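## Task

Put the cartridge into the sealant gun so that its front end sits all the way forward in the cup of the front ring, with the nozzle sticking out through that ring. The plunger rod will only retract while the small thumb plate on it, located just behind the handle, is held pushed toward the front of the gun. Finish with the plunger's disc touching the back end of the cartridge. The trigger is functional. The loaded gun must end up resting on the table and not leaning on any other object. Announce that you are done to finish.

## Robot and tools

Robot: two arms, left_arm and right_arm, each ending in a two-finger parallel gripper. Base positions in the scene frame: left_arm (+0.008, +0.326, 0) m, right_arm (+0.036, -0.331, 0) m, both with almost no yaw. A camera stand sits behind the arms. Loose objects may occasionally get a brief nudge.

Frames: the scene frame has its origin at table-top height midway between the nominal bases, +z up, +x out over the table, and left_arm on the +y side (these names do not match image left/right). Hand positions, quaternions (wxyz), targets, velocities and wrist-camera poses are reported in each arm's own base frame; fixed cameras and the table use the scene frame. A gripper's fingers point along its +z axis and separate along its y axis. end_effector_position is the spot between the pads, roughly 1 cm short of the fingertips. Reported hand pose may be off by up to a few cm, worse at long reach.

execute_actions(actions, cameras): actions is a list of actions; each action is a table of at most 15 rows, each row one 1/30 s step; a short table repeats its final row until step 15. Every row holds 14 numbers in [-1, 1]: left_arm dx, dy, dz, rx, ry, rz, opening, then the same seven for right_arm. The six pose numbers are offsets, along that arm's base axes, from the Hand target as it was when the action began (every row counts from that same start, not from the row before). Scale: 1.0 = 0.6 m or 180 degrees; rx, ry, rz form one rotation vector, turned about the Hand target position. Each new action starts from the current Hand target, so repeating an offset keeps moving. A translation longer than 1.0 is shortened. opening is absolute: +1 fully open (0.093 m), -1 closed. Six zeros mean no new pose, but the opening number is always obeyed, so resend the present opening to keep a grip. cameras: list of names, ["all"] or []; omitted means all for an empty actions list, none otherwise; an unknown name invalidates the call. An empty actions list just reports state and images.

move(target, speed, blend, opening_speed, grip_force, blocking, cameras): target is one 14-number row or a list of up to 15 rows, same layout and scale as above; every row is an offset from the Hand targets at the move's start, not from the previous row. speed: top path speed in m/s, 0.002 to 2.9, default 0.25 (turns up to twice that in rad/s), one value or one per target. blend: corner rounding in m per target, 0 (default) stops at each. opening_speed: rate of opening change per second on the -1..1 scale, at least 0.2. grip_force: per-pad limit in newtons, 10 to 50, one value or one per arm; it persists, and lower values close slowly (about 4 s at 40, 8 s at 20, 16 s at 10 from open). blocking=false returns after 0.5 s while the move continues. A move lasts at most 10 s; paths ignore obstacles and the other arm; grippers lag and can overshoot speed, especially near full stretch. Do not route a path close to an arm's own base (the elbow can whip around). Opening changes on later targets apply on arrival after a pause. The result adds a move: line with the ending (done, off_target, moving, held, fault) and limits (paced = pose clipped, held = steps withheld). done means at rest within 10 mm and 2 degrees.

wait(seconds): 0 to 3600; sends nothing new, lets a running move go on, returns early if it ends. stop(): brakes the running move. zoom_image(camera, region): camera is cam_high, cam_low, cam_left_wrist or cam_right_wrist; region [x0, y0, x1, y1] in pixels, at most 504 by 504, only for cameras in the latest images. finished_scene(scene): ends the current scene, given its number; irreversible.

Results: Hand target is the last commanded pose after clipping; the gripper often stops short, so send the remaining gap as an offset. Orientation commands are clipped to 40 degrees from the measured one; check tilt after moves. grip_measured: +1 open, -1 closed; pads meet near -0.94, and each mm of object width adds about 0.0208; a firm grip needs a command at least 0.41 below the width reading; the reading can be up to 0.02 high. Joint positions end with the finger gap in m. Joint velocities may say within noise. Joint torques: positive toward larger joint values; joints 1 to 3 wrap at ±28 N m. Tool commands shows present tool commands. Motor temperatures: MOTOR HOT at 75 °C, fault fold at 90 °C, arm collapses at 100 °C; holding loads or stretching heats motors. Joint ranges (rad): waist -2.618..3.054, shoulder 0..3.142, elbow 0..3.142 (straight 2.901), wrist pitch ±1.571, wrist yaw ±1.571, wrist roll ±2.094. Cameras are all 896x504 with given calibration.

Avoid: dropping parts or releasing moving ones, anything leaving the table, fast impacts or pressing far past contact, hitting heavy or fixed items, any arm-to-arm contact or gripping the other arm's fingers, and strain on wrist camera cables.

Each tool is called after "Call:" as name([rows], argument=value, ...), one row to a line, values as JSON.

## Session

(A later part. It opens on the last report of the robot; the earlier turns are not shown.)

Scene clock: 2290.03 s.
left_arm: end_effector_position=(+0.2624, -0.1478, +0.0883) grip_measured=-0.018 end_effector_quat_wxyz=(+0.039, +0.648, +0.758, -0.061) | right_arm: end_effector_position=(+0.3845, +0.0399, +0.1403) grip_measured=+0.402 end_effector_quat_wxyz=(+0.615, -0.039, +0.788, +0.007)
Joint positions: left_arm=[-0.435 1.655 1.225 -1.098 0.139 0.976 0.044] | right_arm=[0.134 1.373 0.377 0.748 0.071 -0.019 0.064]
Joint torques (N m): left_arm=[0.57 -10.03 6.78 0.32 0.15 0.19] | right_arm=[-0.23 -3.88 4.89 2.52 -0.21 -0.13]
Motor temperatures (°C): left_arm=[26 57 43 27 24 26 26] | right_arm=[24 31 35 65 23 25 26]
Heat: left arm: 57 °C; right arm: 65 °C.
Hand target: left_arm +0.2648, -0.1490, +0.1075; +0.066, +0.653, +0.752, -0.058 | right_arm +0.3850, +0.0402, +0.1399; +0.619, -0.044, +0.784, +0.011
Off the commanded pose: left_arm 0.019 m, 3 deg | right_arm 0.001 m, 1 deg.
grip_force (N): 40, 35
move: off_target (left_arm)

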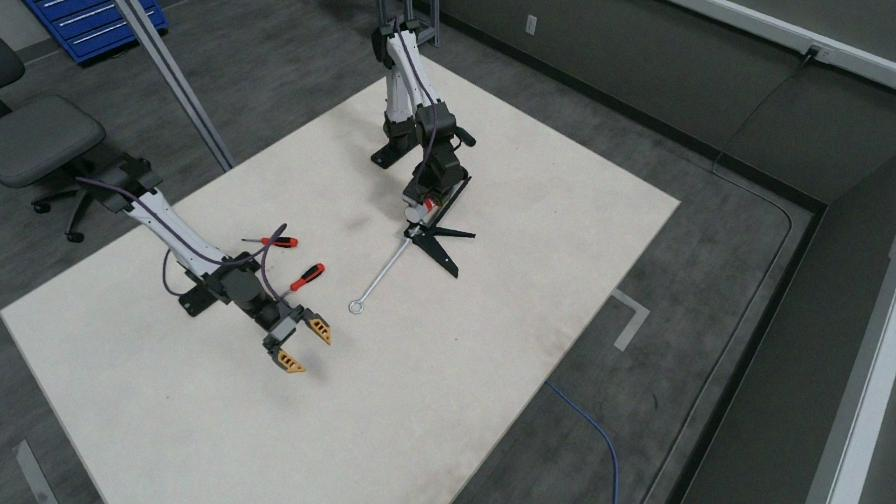

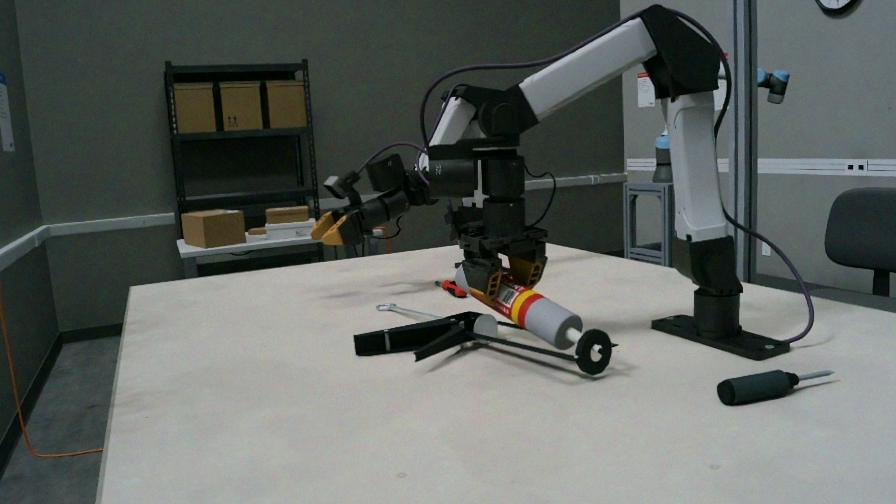

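Call:
move(target=[-0.0102, 0.0238, -0.015, 0, 0, 0, -0.35, 0, 0, 0, 0, 0, 0, 0.4], speed=0.06, cameras=["cam_high","cam_low"])

Call:
zoom_image(camera="cam_high", region=[435, 155, 475, 195])

Call:
zoom_image(camera="cam_low", region=[540, 300, 620, 380])

Scene clock: 2305.90 s.
left_arm: end_effector_position=(+0.2542, -0.1329, +0.0827) grip_measured=-0.018 end_effector_quat_wxyz=(+0.034, +0.650, +0.757, -0.064) | right_arm: end_effector_position=(+0.3845, +0.0399, +0.1403) grip_measured=+0.402 end_effector_quat_wxyz=(+0.615, -0.039, +0.788, +0.007)
Joint positions: left_arm=[-0.398 1.621 1.166 -1.09 0.142 1.018 0.044] | right_arm=[0.134 1.373 0.377 0.748 0.071 -0.019 0.064]
Joint torques (N m): left_arm=[0.68 -9.7 5.87 0.52 0.17 0.15] | right_arm=[-0.27 -3.74 4.93 2.57 -0.23 -0.15]
Motor temperatures (°C): left_arm=[26 58 43 27 24 26 26] | right_arm=[24 31 35 65 23 25 26]
Heat: left arm: 58 °C; right arm: 65 °C.
Hand target: left_arm +0.2587, -0.1347, +0.0984; +0.066, +0.653, +0.752, -0.058 | right_arm +0.3850, +0.0402, +0.1399; +0.619, -0.044, +0.784, +0.011
Off the commanded pose: left_arm 0.016 m, 4 deg | right_arm 0.001 m, 1 deg.
grip_force (N): 40, 35
move: off_target (left_arm)

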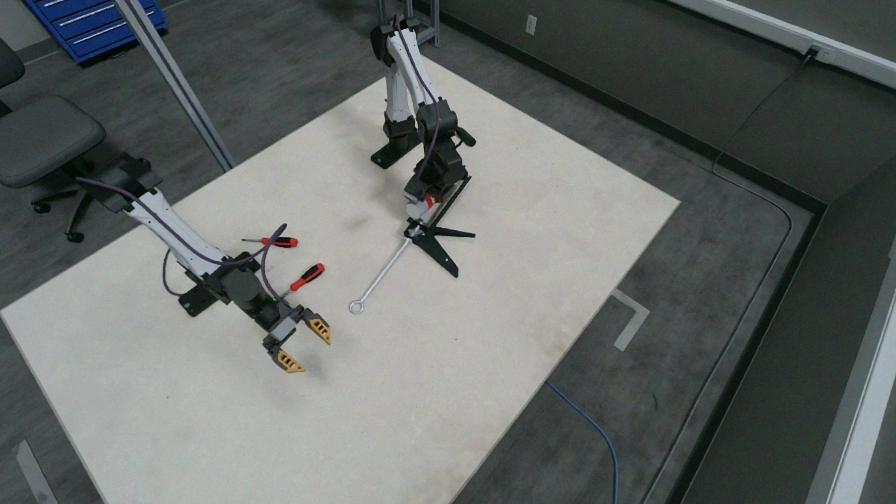

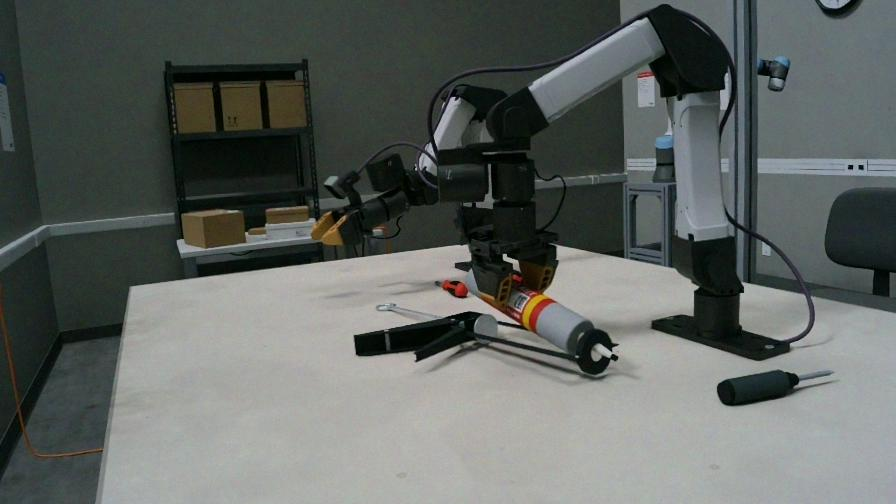

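Scaled by 12.600 from the camera's image (finer frame: 1280x720).

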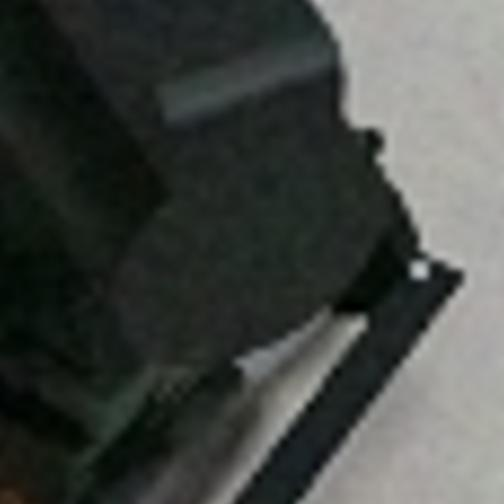

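Scaled by 6.300 from the camera's image (finer frame: 1280x720).

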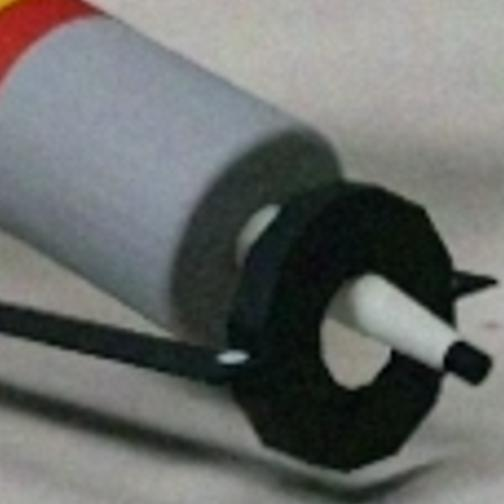

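Call:
move(target=[-0.0003, 0.0205, -0.0175, 0, 0, 0, -0.35, 0, 0, 0, 0, 0, 0, 0.4], speed=0.06, cameras=["cam_high","cam_low"])

Call:
zoom_image(camera="cam_low", region=[540, 300, 620, 380])

Call:
zoom_image(camera="cam_high", region=[395, 155, 485, 245])

Scene clock: 2317.17 s.
left_arm: end_effector_position=(+0.2523, -0.1199, +0.0726) grip_measured=-0.018 end_effector_quat_wxyz=(+0.031, +0.648, +0.758, -0.066) | right_arm: end_effector_position=(+0.3845, +0.0399, +0.1403) grip_measured=+0.402 end_effector_quat_wxyz=(+0.615, -0.039, +0.788, +0.007)
Joint positions: left_arm=[-0.357 1.613 1.116 -1.061 0.145 1.058 0.044] | right_arm=[0.134 1.373 0.377 0.748 0.071 -0.019 0.064]
Joint torques (N m): left_arm=[0.69 -9.69 5.83 0.56 0.2 0.17] | right_arm=[-0.24 -3.84 4.86 2.59 -0.18 -0.12]
Motor temperatures (°C): left_arm=[26 58 43 27 24 26 26] | right_arm=[24 31 35 65 23 25 26]
Heat: left arm: 58 °C; right arm: 65 °C.
Hand target: left_arm +0.2584, -0.1224, +0.0879; +0.066, +0.653, +0.752, -0.058 | right_arm +0.3850, +0.0402, +0.1399; +0.619, -0.044, +0.784, +0.011
Off the commanded pose: left_arm 0.017 m, 4 deg | right_arm 0.001 m, 1 deg.
grip_force (N): 40, 35
move: off_target (left_arm)

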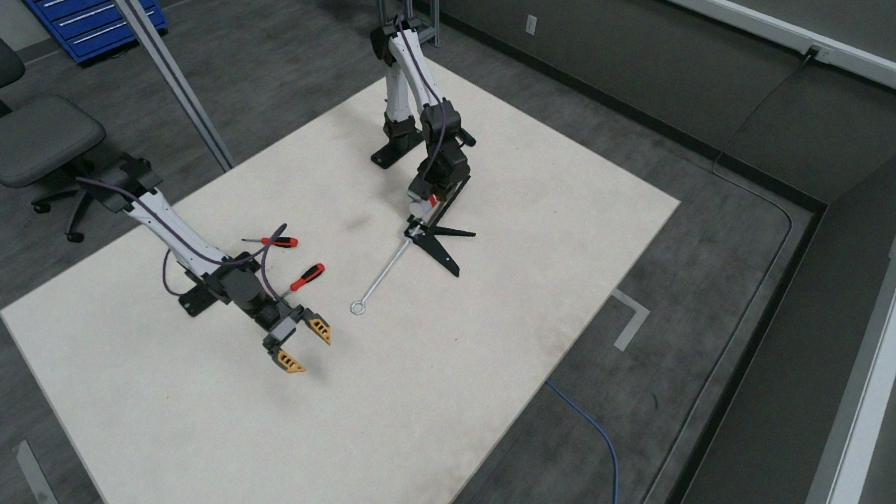

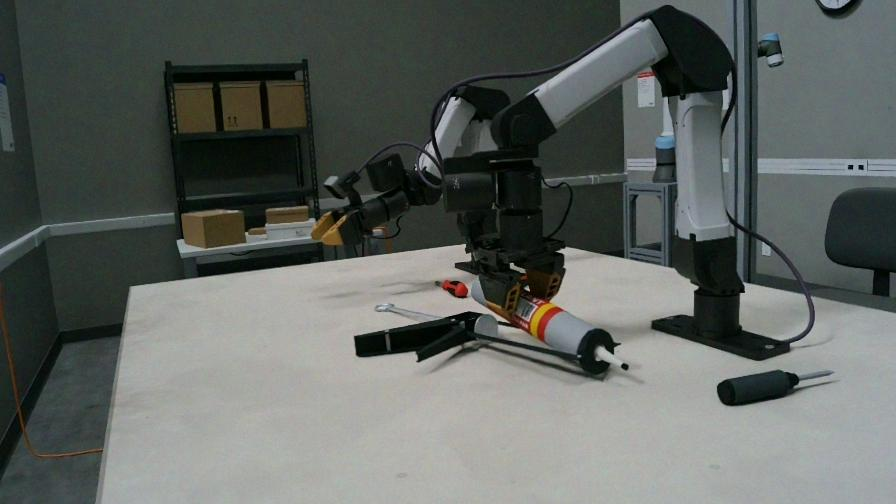

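Scaled by 6.300 from the camera's image (finer frame: 1280x720).

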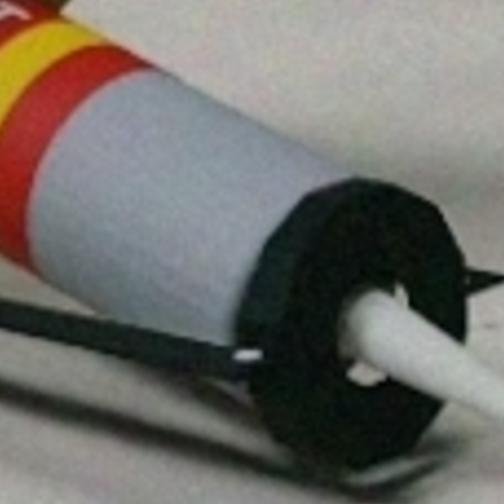

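Scaled by 5.600 from the camera's image (finer frame: 1280x720).

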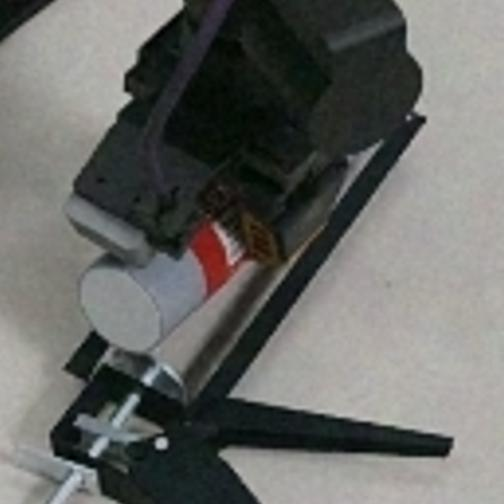

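Call:
zoom_image(camera="cam_low", region=[570, 320, 620, 380])

Call:
zoom_image(camera="cam_low", region=[440, 270, 640, 390])

Scaled by 8.400 from the camera's image (finer frame: 1280x720).

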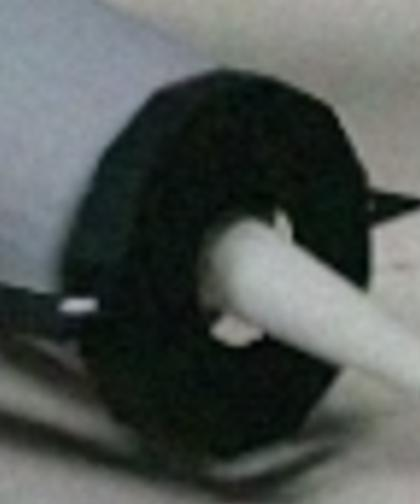

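Scaled by 2.520 from the camera's image (finer frame: 1280x720).

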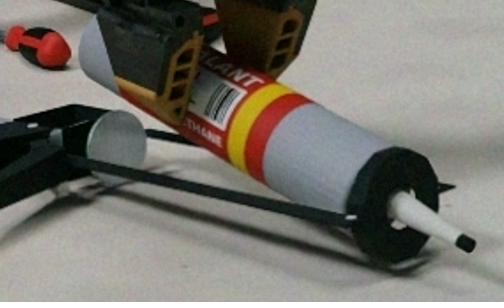

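Call:
move(target=[-0.002, -0.0067, -0.015, 0, 0, 0, -0.35, 0, 0, 0, 0, 0, 0, 0.4], speed=0.06, cameras=["cam_high","cam_low"])

Call:
zoom_image(camera="cam_low", region=[560, 310, 640, 390])

Call:
zoom_image(camera="cam_low", region=[440, 270, 580, 370])

Call:
zoom_image(camera="cam_high", region=[395, 185, 445, 235])

Scene clock: 2381.80 s.
left_arm: end_effector_position=(+0.2506, -0.1200, +0.0662) grip_measured=-0.018 end_effector_quat_wxyz=(+0.032, +0.650, +0.757, -0.065) | right_arm: end_effector_position=(+0.3845, +0.0399, +0.1403) grip_measured=+0.402 end_effector_quat_wxyz=(+0.615, -0.039, +0.788, +0.007)
Joint positions: left_arm=[-0.359 1.612 1.089 -1.032 0.145 1.058 0.044] | right_arm=[0.134 1.373 0.377 0.748 0.071 -0.019 0.064]
Joint torques (N m): left_arm=[-0.68 -8.92 5.64 0.66 0.19 0.05] | right_arm=[-0.24 -3.92 4.9 2.54 -0.21 -0.15]
Motor temperatures (°C): left_arm=[26 54 43 27 24 26 26] | right_arm=[24 30 35 66 23 25 26]
Heat: left arm: 54 °C; right arm: 66 °C.
Hand target: left_arm +0.2572, -0.1264, +0.0789; +0.066, +0.653, +0.752, -0.058 | right_arm +0.3850, +0.0402, +0.1399; +0.619, -0.044, +0.784, +0.011
Off the commanded pose: left_arm 0.016 m, 4 deg | right_arm 0.001 m, 1 deg.
grip_force (N): 40, 35
move: off_target (left_arm)

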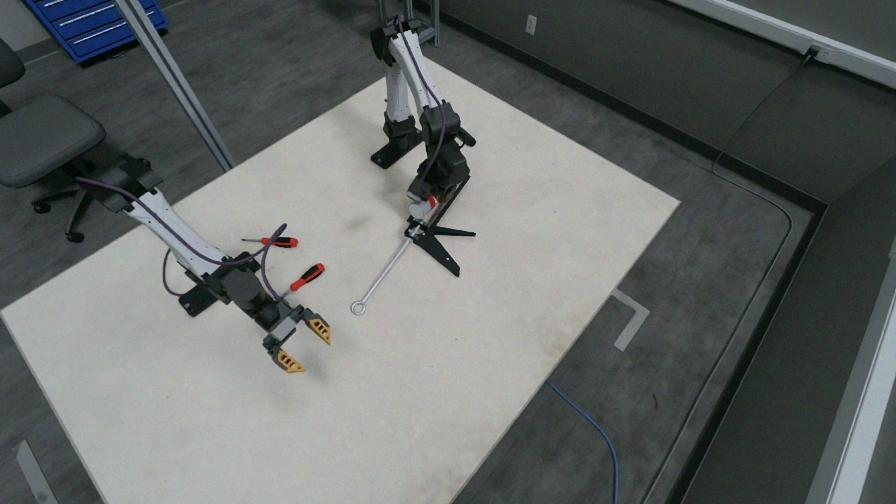

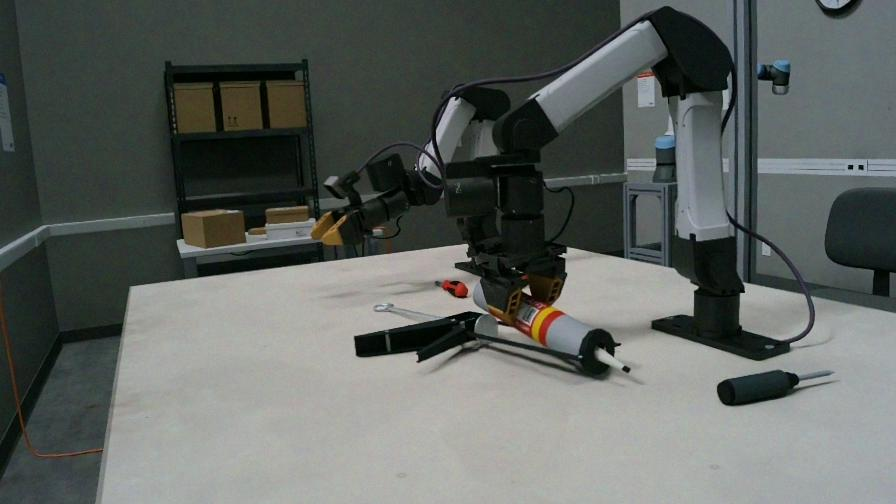

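Scaled by 6.300 from the camera's image (finer frame: 1280x720).

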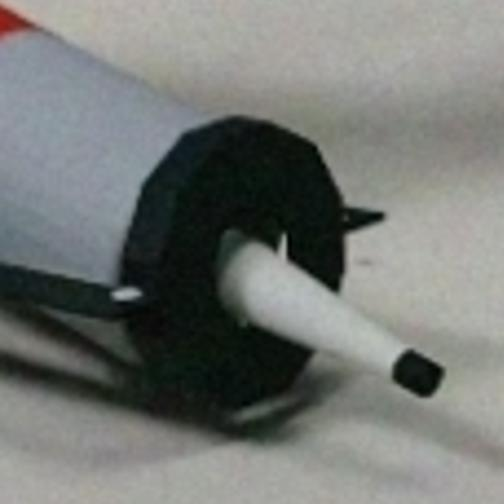

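Scaled by 3.600 from the camera's image (finer frame: 1280x720).

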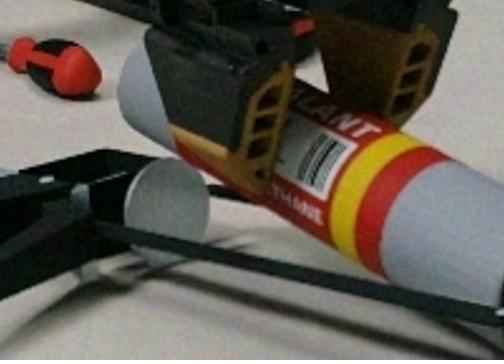

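Scaled by 10.080 from the camera's image (finer frame: 1280x720).

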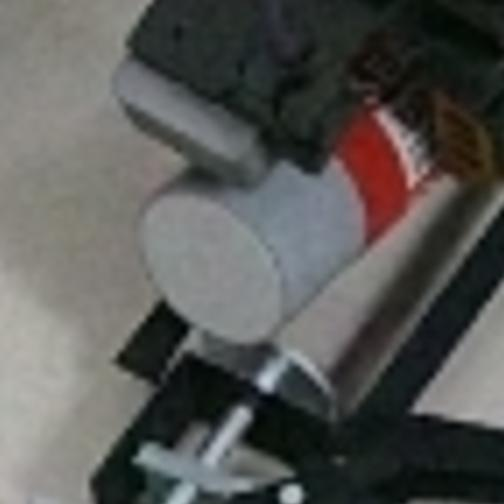

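Call:
zoom_image(camera="cam_high", region=[405, 195, 445, 225])

Call:
zoom_image(camera="cam_high", region=[390, 150, 490, 250])

Scaled by 12.600 from the camera's image (finer frame: 1280x720).

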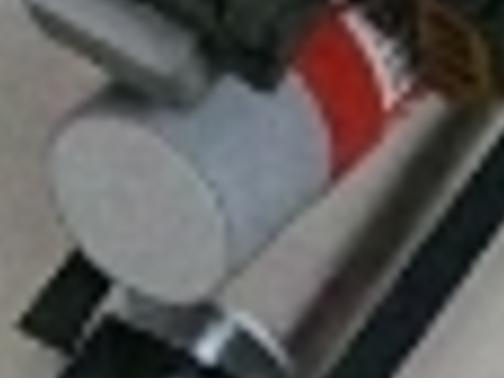

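Scaled by 5.040 from the camera's image (finer frame: 1280x720).

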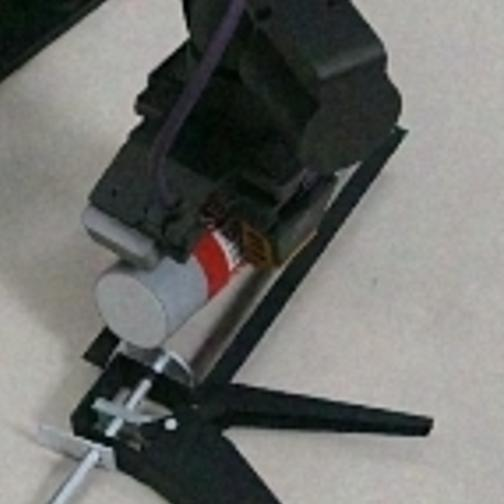

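Call:
move(target=[0.001, 0.0185, -0.006, 0, 0, 0.003, -0.35, 0, 0, 0, 0, 0, 0, 0.4], speed=0.06, cameras=["cam_high","cam_low"])

Call:
zoom_image(camera="cam_low", region=[560, 310, 640, 390])

Call:
zoom_image(camera="cam_low", region=[440, 270, 580, 370])

Call:
zoom_image(camera="cam_high", region=[390, 150, 490, 250])

Scene clock: 2492.03 s.
left_arm: end_effector_position=(+0.2509, -0.1125, +0.0620) grip_measured=-0.018 end_effector_quat_wxyz=(+0.033, +0.645, +0.761, -0.065) | right_arm: end_effector_position=(+0.3845, +0.0399, +0.1403) grip_measured=+0.402 end_effector_quat_wxyz=(+0.615, -0.039, +0.788, +0.007)
Joint positions: left_arm=[-0.333 1.607 1.066 -1.016 0.145 1.071 0.044] | right_arm=[0.134 1.373 0.377 0.748 0.071 -0.019 0.064]
Joint torques (N m): left_arm=[0.65 -9.17 5.55 0.59 0.17 0.17] | right_arm=[-0.25 -3.81 5.03 2.55 -0.2 -0.13]
Motor temperatures (°C): left_arm=[26 53 42 27 24 26 26] | right_arm=[24 29 35 66 23 25 26]
Heat: left arm: 53 °C; right arm: 66 °C.
Hand target: left_arm +0.2579, -0.1153, +0.0754; +0.067, +0.650, +0.755, -0.058 | right_arm +0.3850, +0.0402, +0.1399; +0.619, -0.044, +0.784, +0.011
Off the commanded pose: left_arm 0.015 m, 4 deg | right_arm 0.001 m, 1 deg.
grip_force (N): 40, 35
move: off_target (left_arm)

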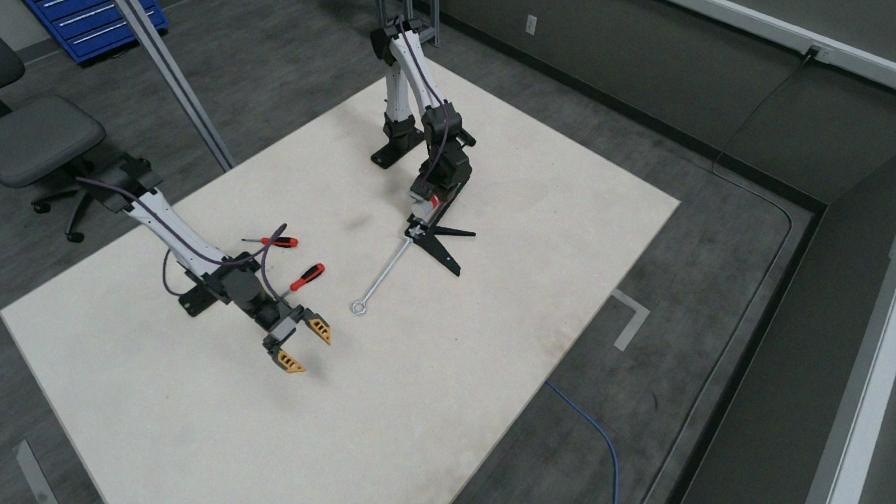

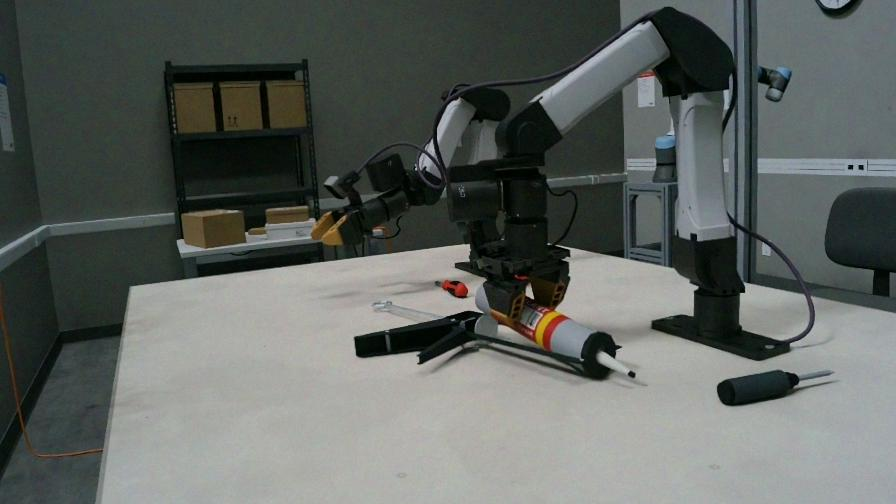

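Scaled by 6.300 from the camera's image (finer frame: 1280x720).

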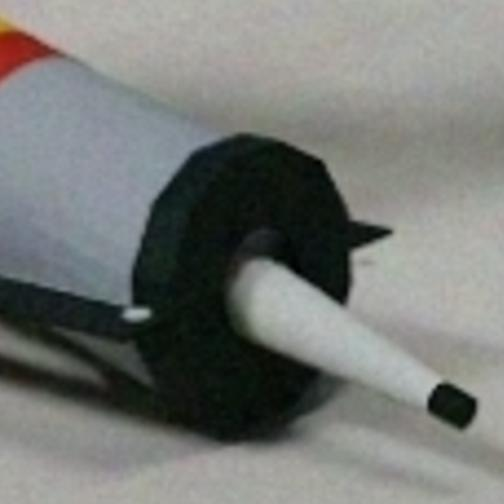

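Scaled by 3.600 from the camera's image (finer frame: 1280x720).

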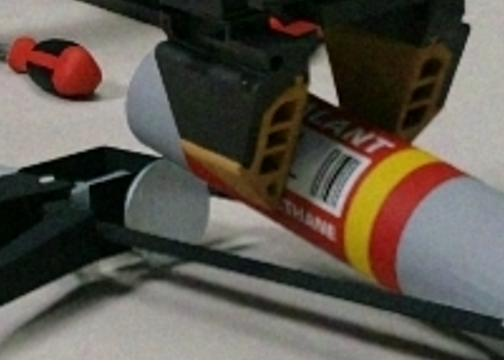

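Scaled by 5.040 from the camera's image (finer frame: 1280x720).

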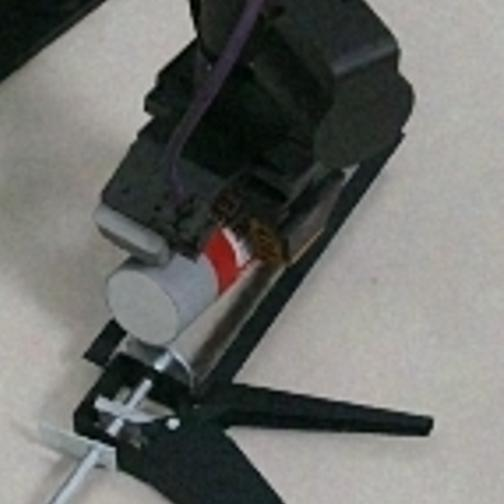

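Call:
move([
  [0, 0, 0, 0, 0, 0, -0.35, -0.05, 0.2, 0.07, 0, 0, 0.25, 0.4],
  [0, 0, 0, 0, 0, 0, -0.35, -0.14, 0.42, 0.06, 0, 0, 0.5, 0.4],
], speed=0.2, blend=[0.03, 0], cameras=["cam_high","cam_low","cam_right_wrist"])

Scene clock: 2540.63 s.
left_arm: end_effector_position=(+0.2509, -0.1125, +0.0620) grip_measured=-0.018 end_effector_quat_wxyz=(+0.033, +0.645, +0.761, -0.065) | right_arm: end_effector_position=(+0.2981, +0.2879, +0.1711) grip_measured=+0.402 end_effector_quat_wxyz=(-0.425, +0.577, -0.537, -0.444)
Joint positions: left_arm=[-0.333 1.607 1.066 -1.016 0.145 1.071 0.044] | right_arm=[0.386 1.687 0.961 0.062 -1.164 -0.637 0.064]
Joint torques (N m): left_arm=[0.62 -9.07 5.59 0.57 0.16 0.19] | right_arm=[0.85 -6.67 8.53 1.5 -0.67 -0.26]
Motor temperatures (°C): left_arm=[26 52 42 26 24 26 26] | right_arm=[24 30 35 64 23 25 26]
Heat: left arm: 52 °C; right arm: 64 °C.
Hand target: left_arm +0.2579, -0.1153, +0.0754; +0.067, +0.650, +0.755, -0.058 | right_arm +0.3010, +0.2922, +0.1760; -0.430, +0.586, -0.523, -0.445
Off the commanded pose: left_arm 0.015 m, 4 deg | right_arm 0.007 m, 2 deg.
grip_force (N): 40, 35
move: done
cam_right_wrist: T_world_to_cam=[[0.99594, 0.08953, 0.00878, -0.32334], [0.06225, -0.61538, -0.78577, 0.33326], [-0.06495, 0.78313, -0.61846, -0.01477]] pos_world=[0.30033, 0.2456, 0.25556]

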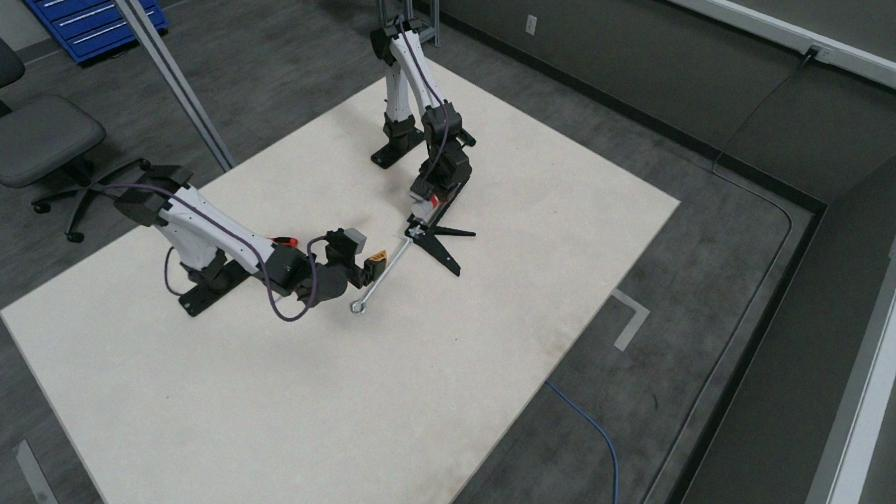

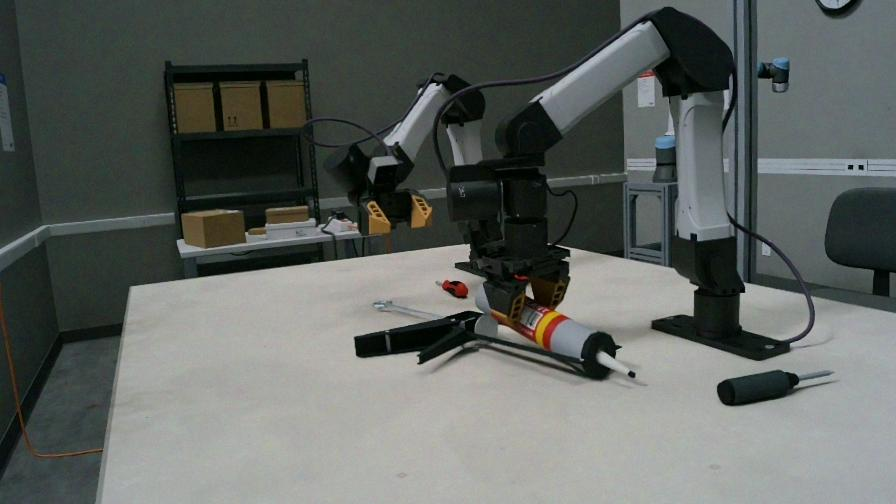

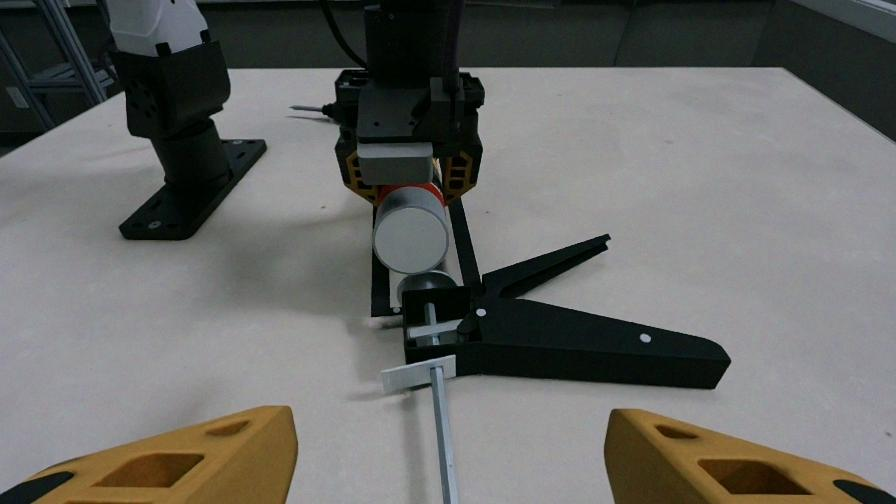

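Call:
zoom_image(camera="cam_right_wrist", region=[330, 150, 530, 390])

Scaled by 2.100 from the camera's image (finer frame: 1280x720).

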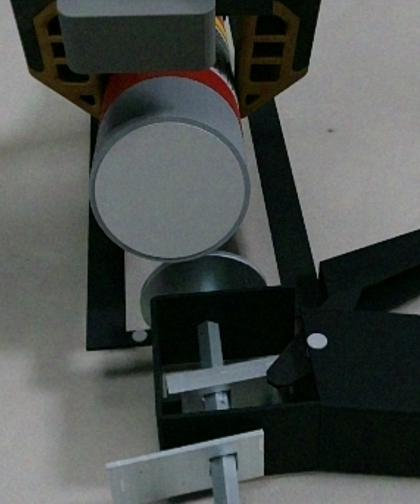

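Call:
move(target=[0.0115, 0.007, 0.003, 0, 0, 0.02, -0.35, 0, 0, 0, 0, 0, 0, 0.4], speed=0.06, cameras=["cam_low","cam_right_wrist"])

Call:
zoom_image(camera="cam_right_wrist", region=[330, 150, 530, 390])

Call:
zoom_image(camera="cam_low", region=[560, 310, 640, 390])

Scene clock: 2576.60 s.
left_arm: end_effector_position=(+0.2545, -0.1088, +0.0621) grip_measured=-0.018 end_effector_quat_wxyz=(+0.036, +0.632, +0.771, -0.064) | right_arm: end_effector_position=(+0.2979, +0.2878, +0.1708) grip_measured=+0.402 end_effector_quat_wxyz=(-0.424, +0.577, -0.538, -0.444)
Joint positions: left_arm=[-0.316 1.607 1.066 -1.009 0.146 1.057 0.044] | right_arm=[0.386 1.687 0.961 0.059 -1.164 -0.639 0.064]
Joint torques (N m): left_arm=[0.98 -8.43 6.89 0.51 0.18 -0.06] | right_arm=[0.91 -6.65 8.58 1.54 -0.67 -0.27]
Motor temperatures (°C): left_arm=[26 52 42 26 24 26 26] | right_arm=[24 32 40 54 23 25 26]
Heat: left arm: 52 °C; right arm: 54 °C.
Hand target: left_arm +0.2648, -0.1112, +0.0772; +0.068, +0.626, +0.775, -0.056 | right_arm +0.3010, +0.2922, +0.1760; -0.430, +0.586, -0.523, -0.445
Off the commanded pose: left_arm 0.018 m, 4 deg | right_arm 0.008 m, 2 deg.
grip_force (N): 40, 35
move: off_target (left_arm)
cam_right_wrist: T_world_to_cam=[[0.99591, 0.09001, 0.00767, -0.32306], [0.06174, -0.61621, -0.78516, 0.33323], [-0.06594, 0.78242, -0.61925, -0.01429]] pos_world=[0.30022, 0.2456, 0.25526]

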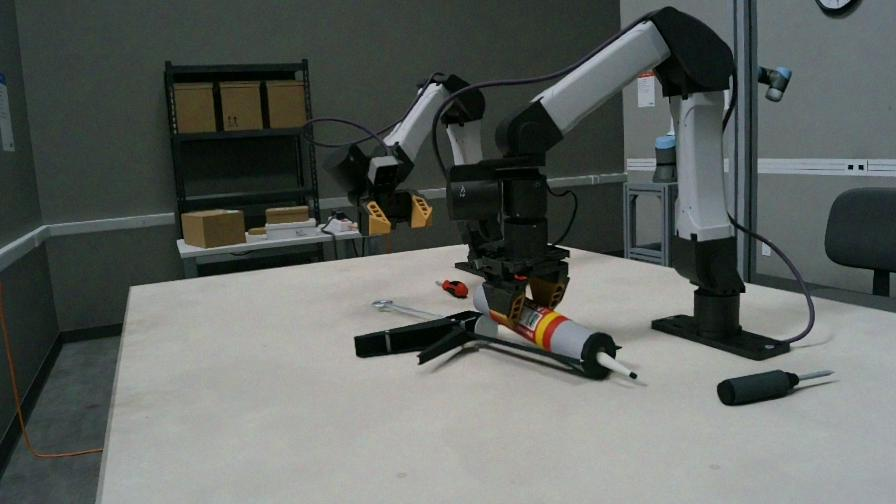

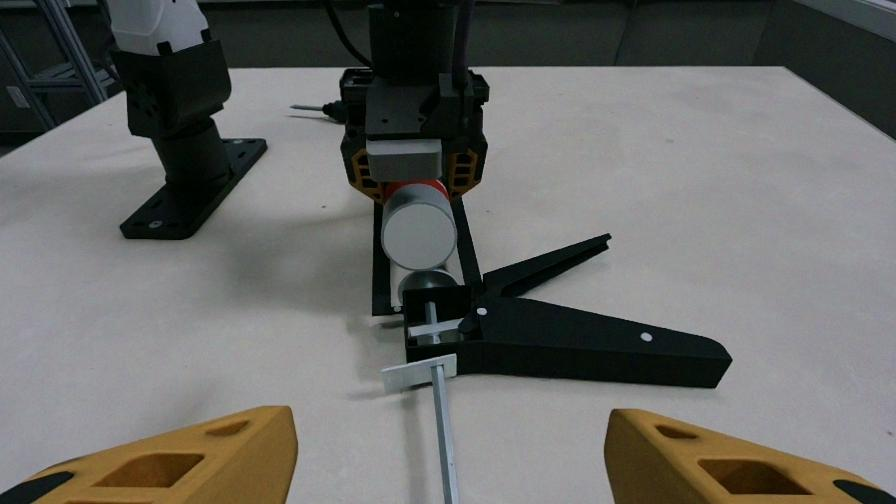

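Scaled by 2.100 from the camera's image (finer frame: 1280x720).

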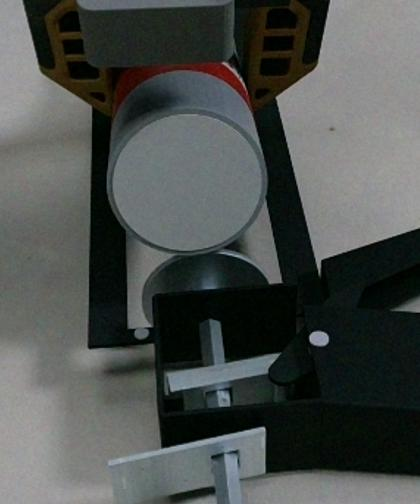

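Scaled by 6.300 from the camera's image (finer frame: 1280x720).

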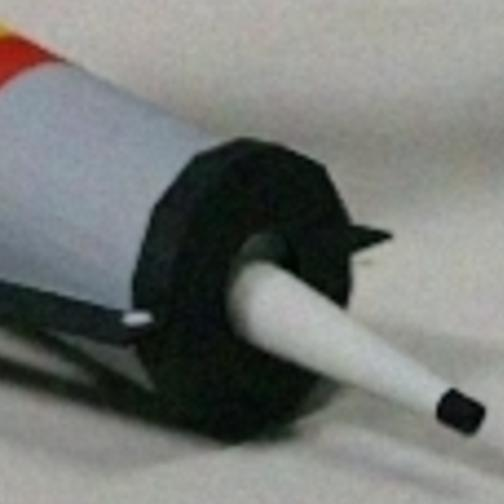

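Call:
move(target=[0.001, 0.0085, 0.002, 0, 0, 0.016, -0.35, 0, 0, 0, 0, 0, 0, 0.4], speed=0.06, cameras=["cam_low","cam_right_wrist"])

Call:
zoom_image(camera="cam_right_wrist", region=[330, 150, 530, 390])

Call:
zoom_image(camera="cam_low", region=[560, 310, 640, 390])

Scene clock: 2616.60 s.
left_arm: end_effector_position=(+0.2573, -0.1055, +0.0622) grip_measured=-0.018 end_effector_quat_wxyz=(+0.039, +0.614, +0.786, -0.064) | right_arm: end_effector_position=(+0.2979, +0.2878, +0.1708) grip_measured=+0.402 end_effector_quat_wxyz=(-0.424, +0.577, -0.538, -0.444)
Joint positions: left_arm=[-0.3 1.607 1.066 -1.003 0.147 1.023 0.044] | right_arm=[0.386 1.687 0.961 0.059 -1.164 -0.639 0.064]
Joint torques (N m): left_arm=[1.06 -9.1 6.34 0.46 0.12 -0.08] | right_arm=[0.76 -6.63 8.72 1.51 -0.65 -0.26]
Heat: left arm: 51 °C; right arm: 51 °C.
Hand target: left_arm +0.2654, -0.1061, +0.0784; +0.070, +0.606, +0.790, -0.054 | right_arm +0.3010, +0.2922, +0.1760; -0.430, +0.586, -0.523, -0.445
Off the commanded pose: left_arm 0.018 m, 4 deg | right_arm 0.008 m, 2 deg.
grip_force (N): 40, 35
move: off_target (left_arm)
cam_right_wrist: T_world_to_cam=[[0.99591, 0.09001, 0.00767, -0.32306], [0.06174, -0.61621, -0.78516, 0.33323], [-0.06594, 0.78242, -0.61925, -0.01429]] pos_world=[0.30022, 0.2456, 0.25526]

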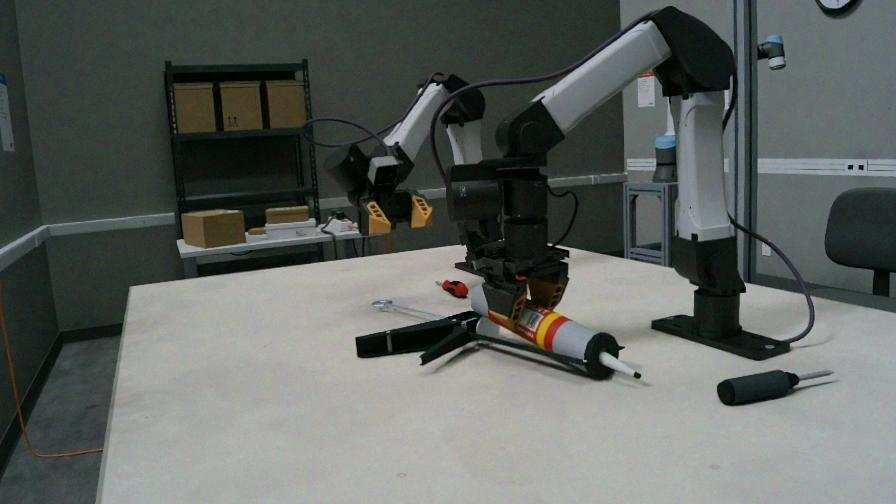

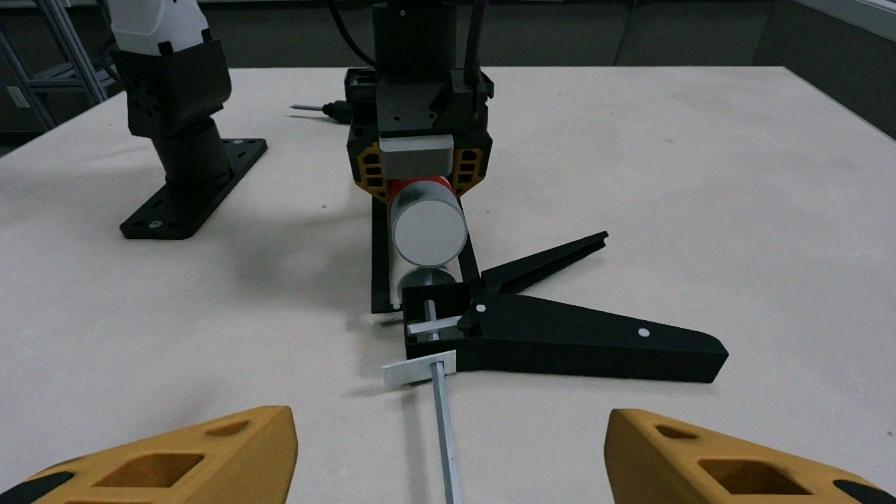

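Scaled by 2.100 from the camera's image (finer frame: 1280x720).

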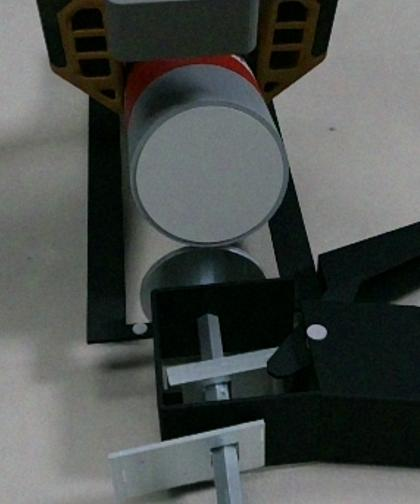

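Scaled by 6.300 from the camera's image (finer frame: 1280x720).

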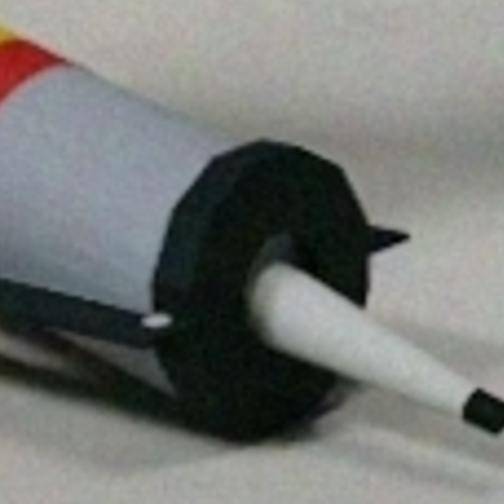

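Call:
move(target=[0.0005, -0.0005, -0.02, 0.033, 0.0058, 0, -0.35, 0, 0, 0, 0, 0, 0, 0.4], speed=0.05, cameras=["cam_low","cam_right_wrist"])

Call:
zoom_image(camera="cam_right_wrist", region=[330, 150, 530, 390])

Call:
zoom_image(camera="cam_low", region=[440, 270, 650, 390])

Scene clock: 2656.63 s.
left_arm: end_effector_position=(+0.2564, -0.1061, +0.0609) grip_measured=-0.018 end_effector_quat_wxyz=(+0.026, +0.612, +0.790, -0.034) | right_arm: end_effector_position=(+0.2979, +0.2878, +0.1708) grip_measured=+0.402 end_effector_quat_wxyz=(-0.424, +0.577, -0.538, -0.444)
Joint positions: left_arm=[-0.343 1.607 1.066 -1.003 0.08 0.973 0.044] | right_arm=[0.386 1.687 0.961 0.059 -1.164 -0.639 0.064]
Joint torques (N m): left_arm=[-0.38 -5.07 7.65 0.41 -0.18 -0.11] | right_arm=[0.87 -6.6 8.65 1.51 -0.69 -0.26]
Motor temperatures (°C): left_arm=[26 51 43 26 24 26 26] | right_arm=[24 33 43 49 23 25 26]
Heat: left arm: 51 °C; right arm: 49 °C.
Hand target: left_arm +0.2657, -0.1064, +0.0664; +0.031, +0.608, +0.793, -0.018 | right_arm +0.3010, +0.2922, +0.1760; -0.430, +0.586, -0.523, -0.445
Off the commanded pose: left_arm 0.011 m, 2 deg | right_arm 0.008 m, 2 deg.
grip_force (N): 40, 35
move: off_target (left_arm)
cam_right_wrist: T_world_to_cam=[[0.99591, 0.09001, 0.00767, -0.32306], [0.06174, -0.61621, -0.78516, 0.33323], [-0.06594, 0.78242, -0.61925, -0.01429]] pos_world=[0.30022, 0.2456, 0.25526]

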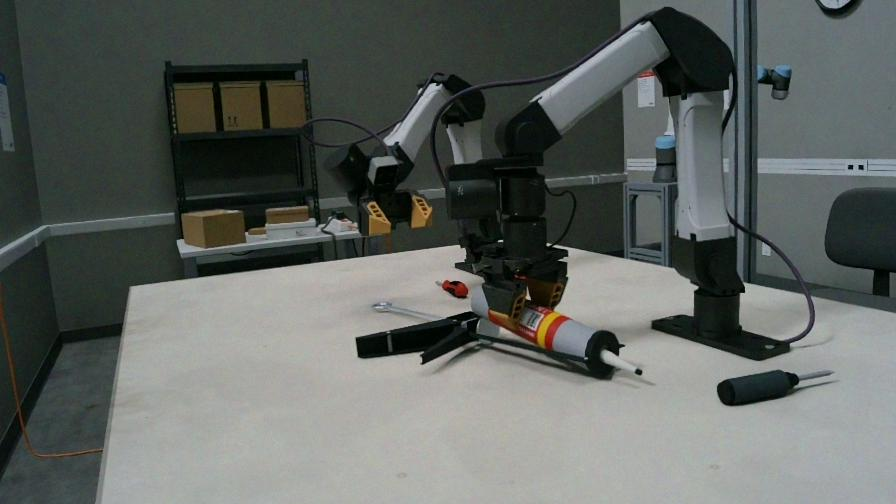

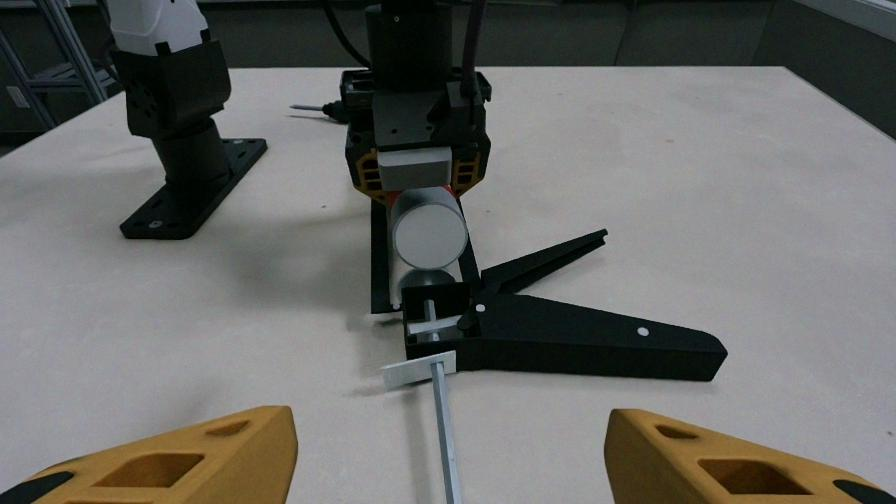

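Scaled by 2.100 from the camera's image (finer frame: 1280x720).

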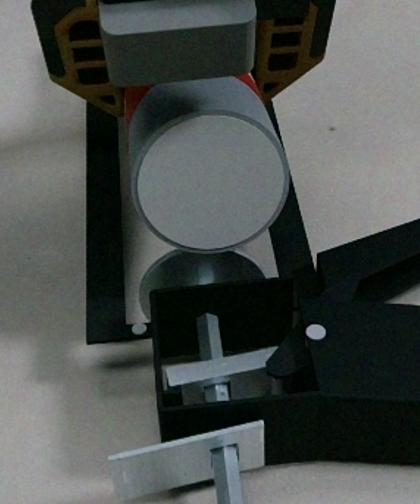

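Scaled by 2.400 from the camera's image (finer frame: 1280x720).

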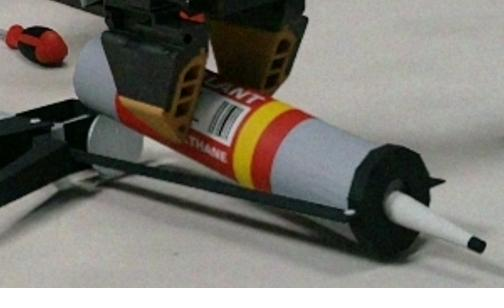

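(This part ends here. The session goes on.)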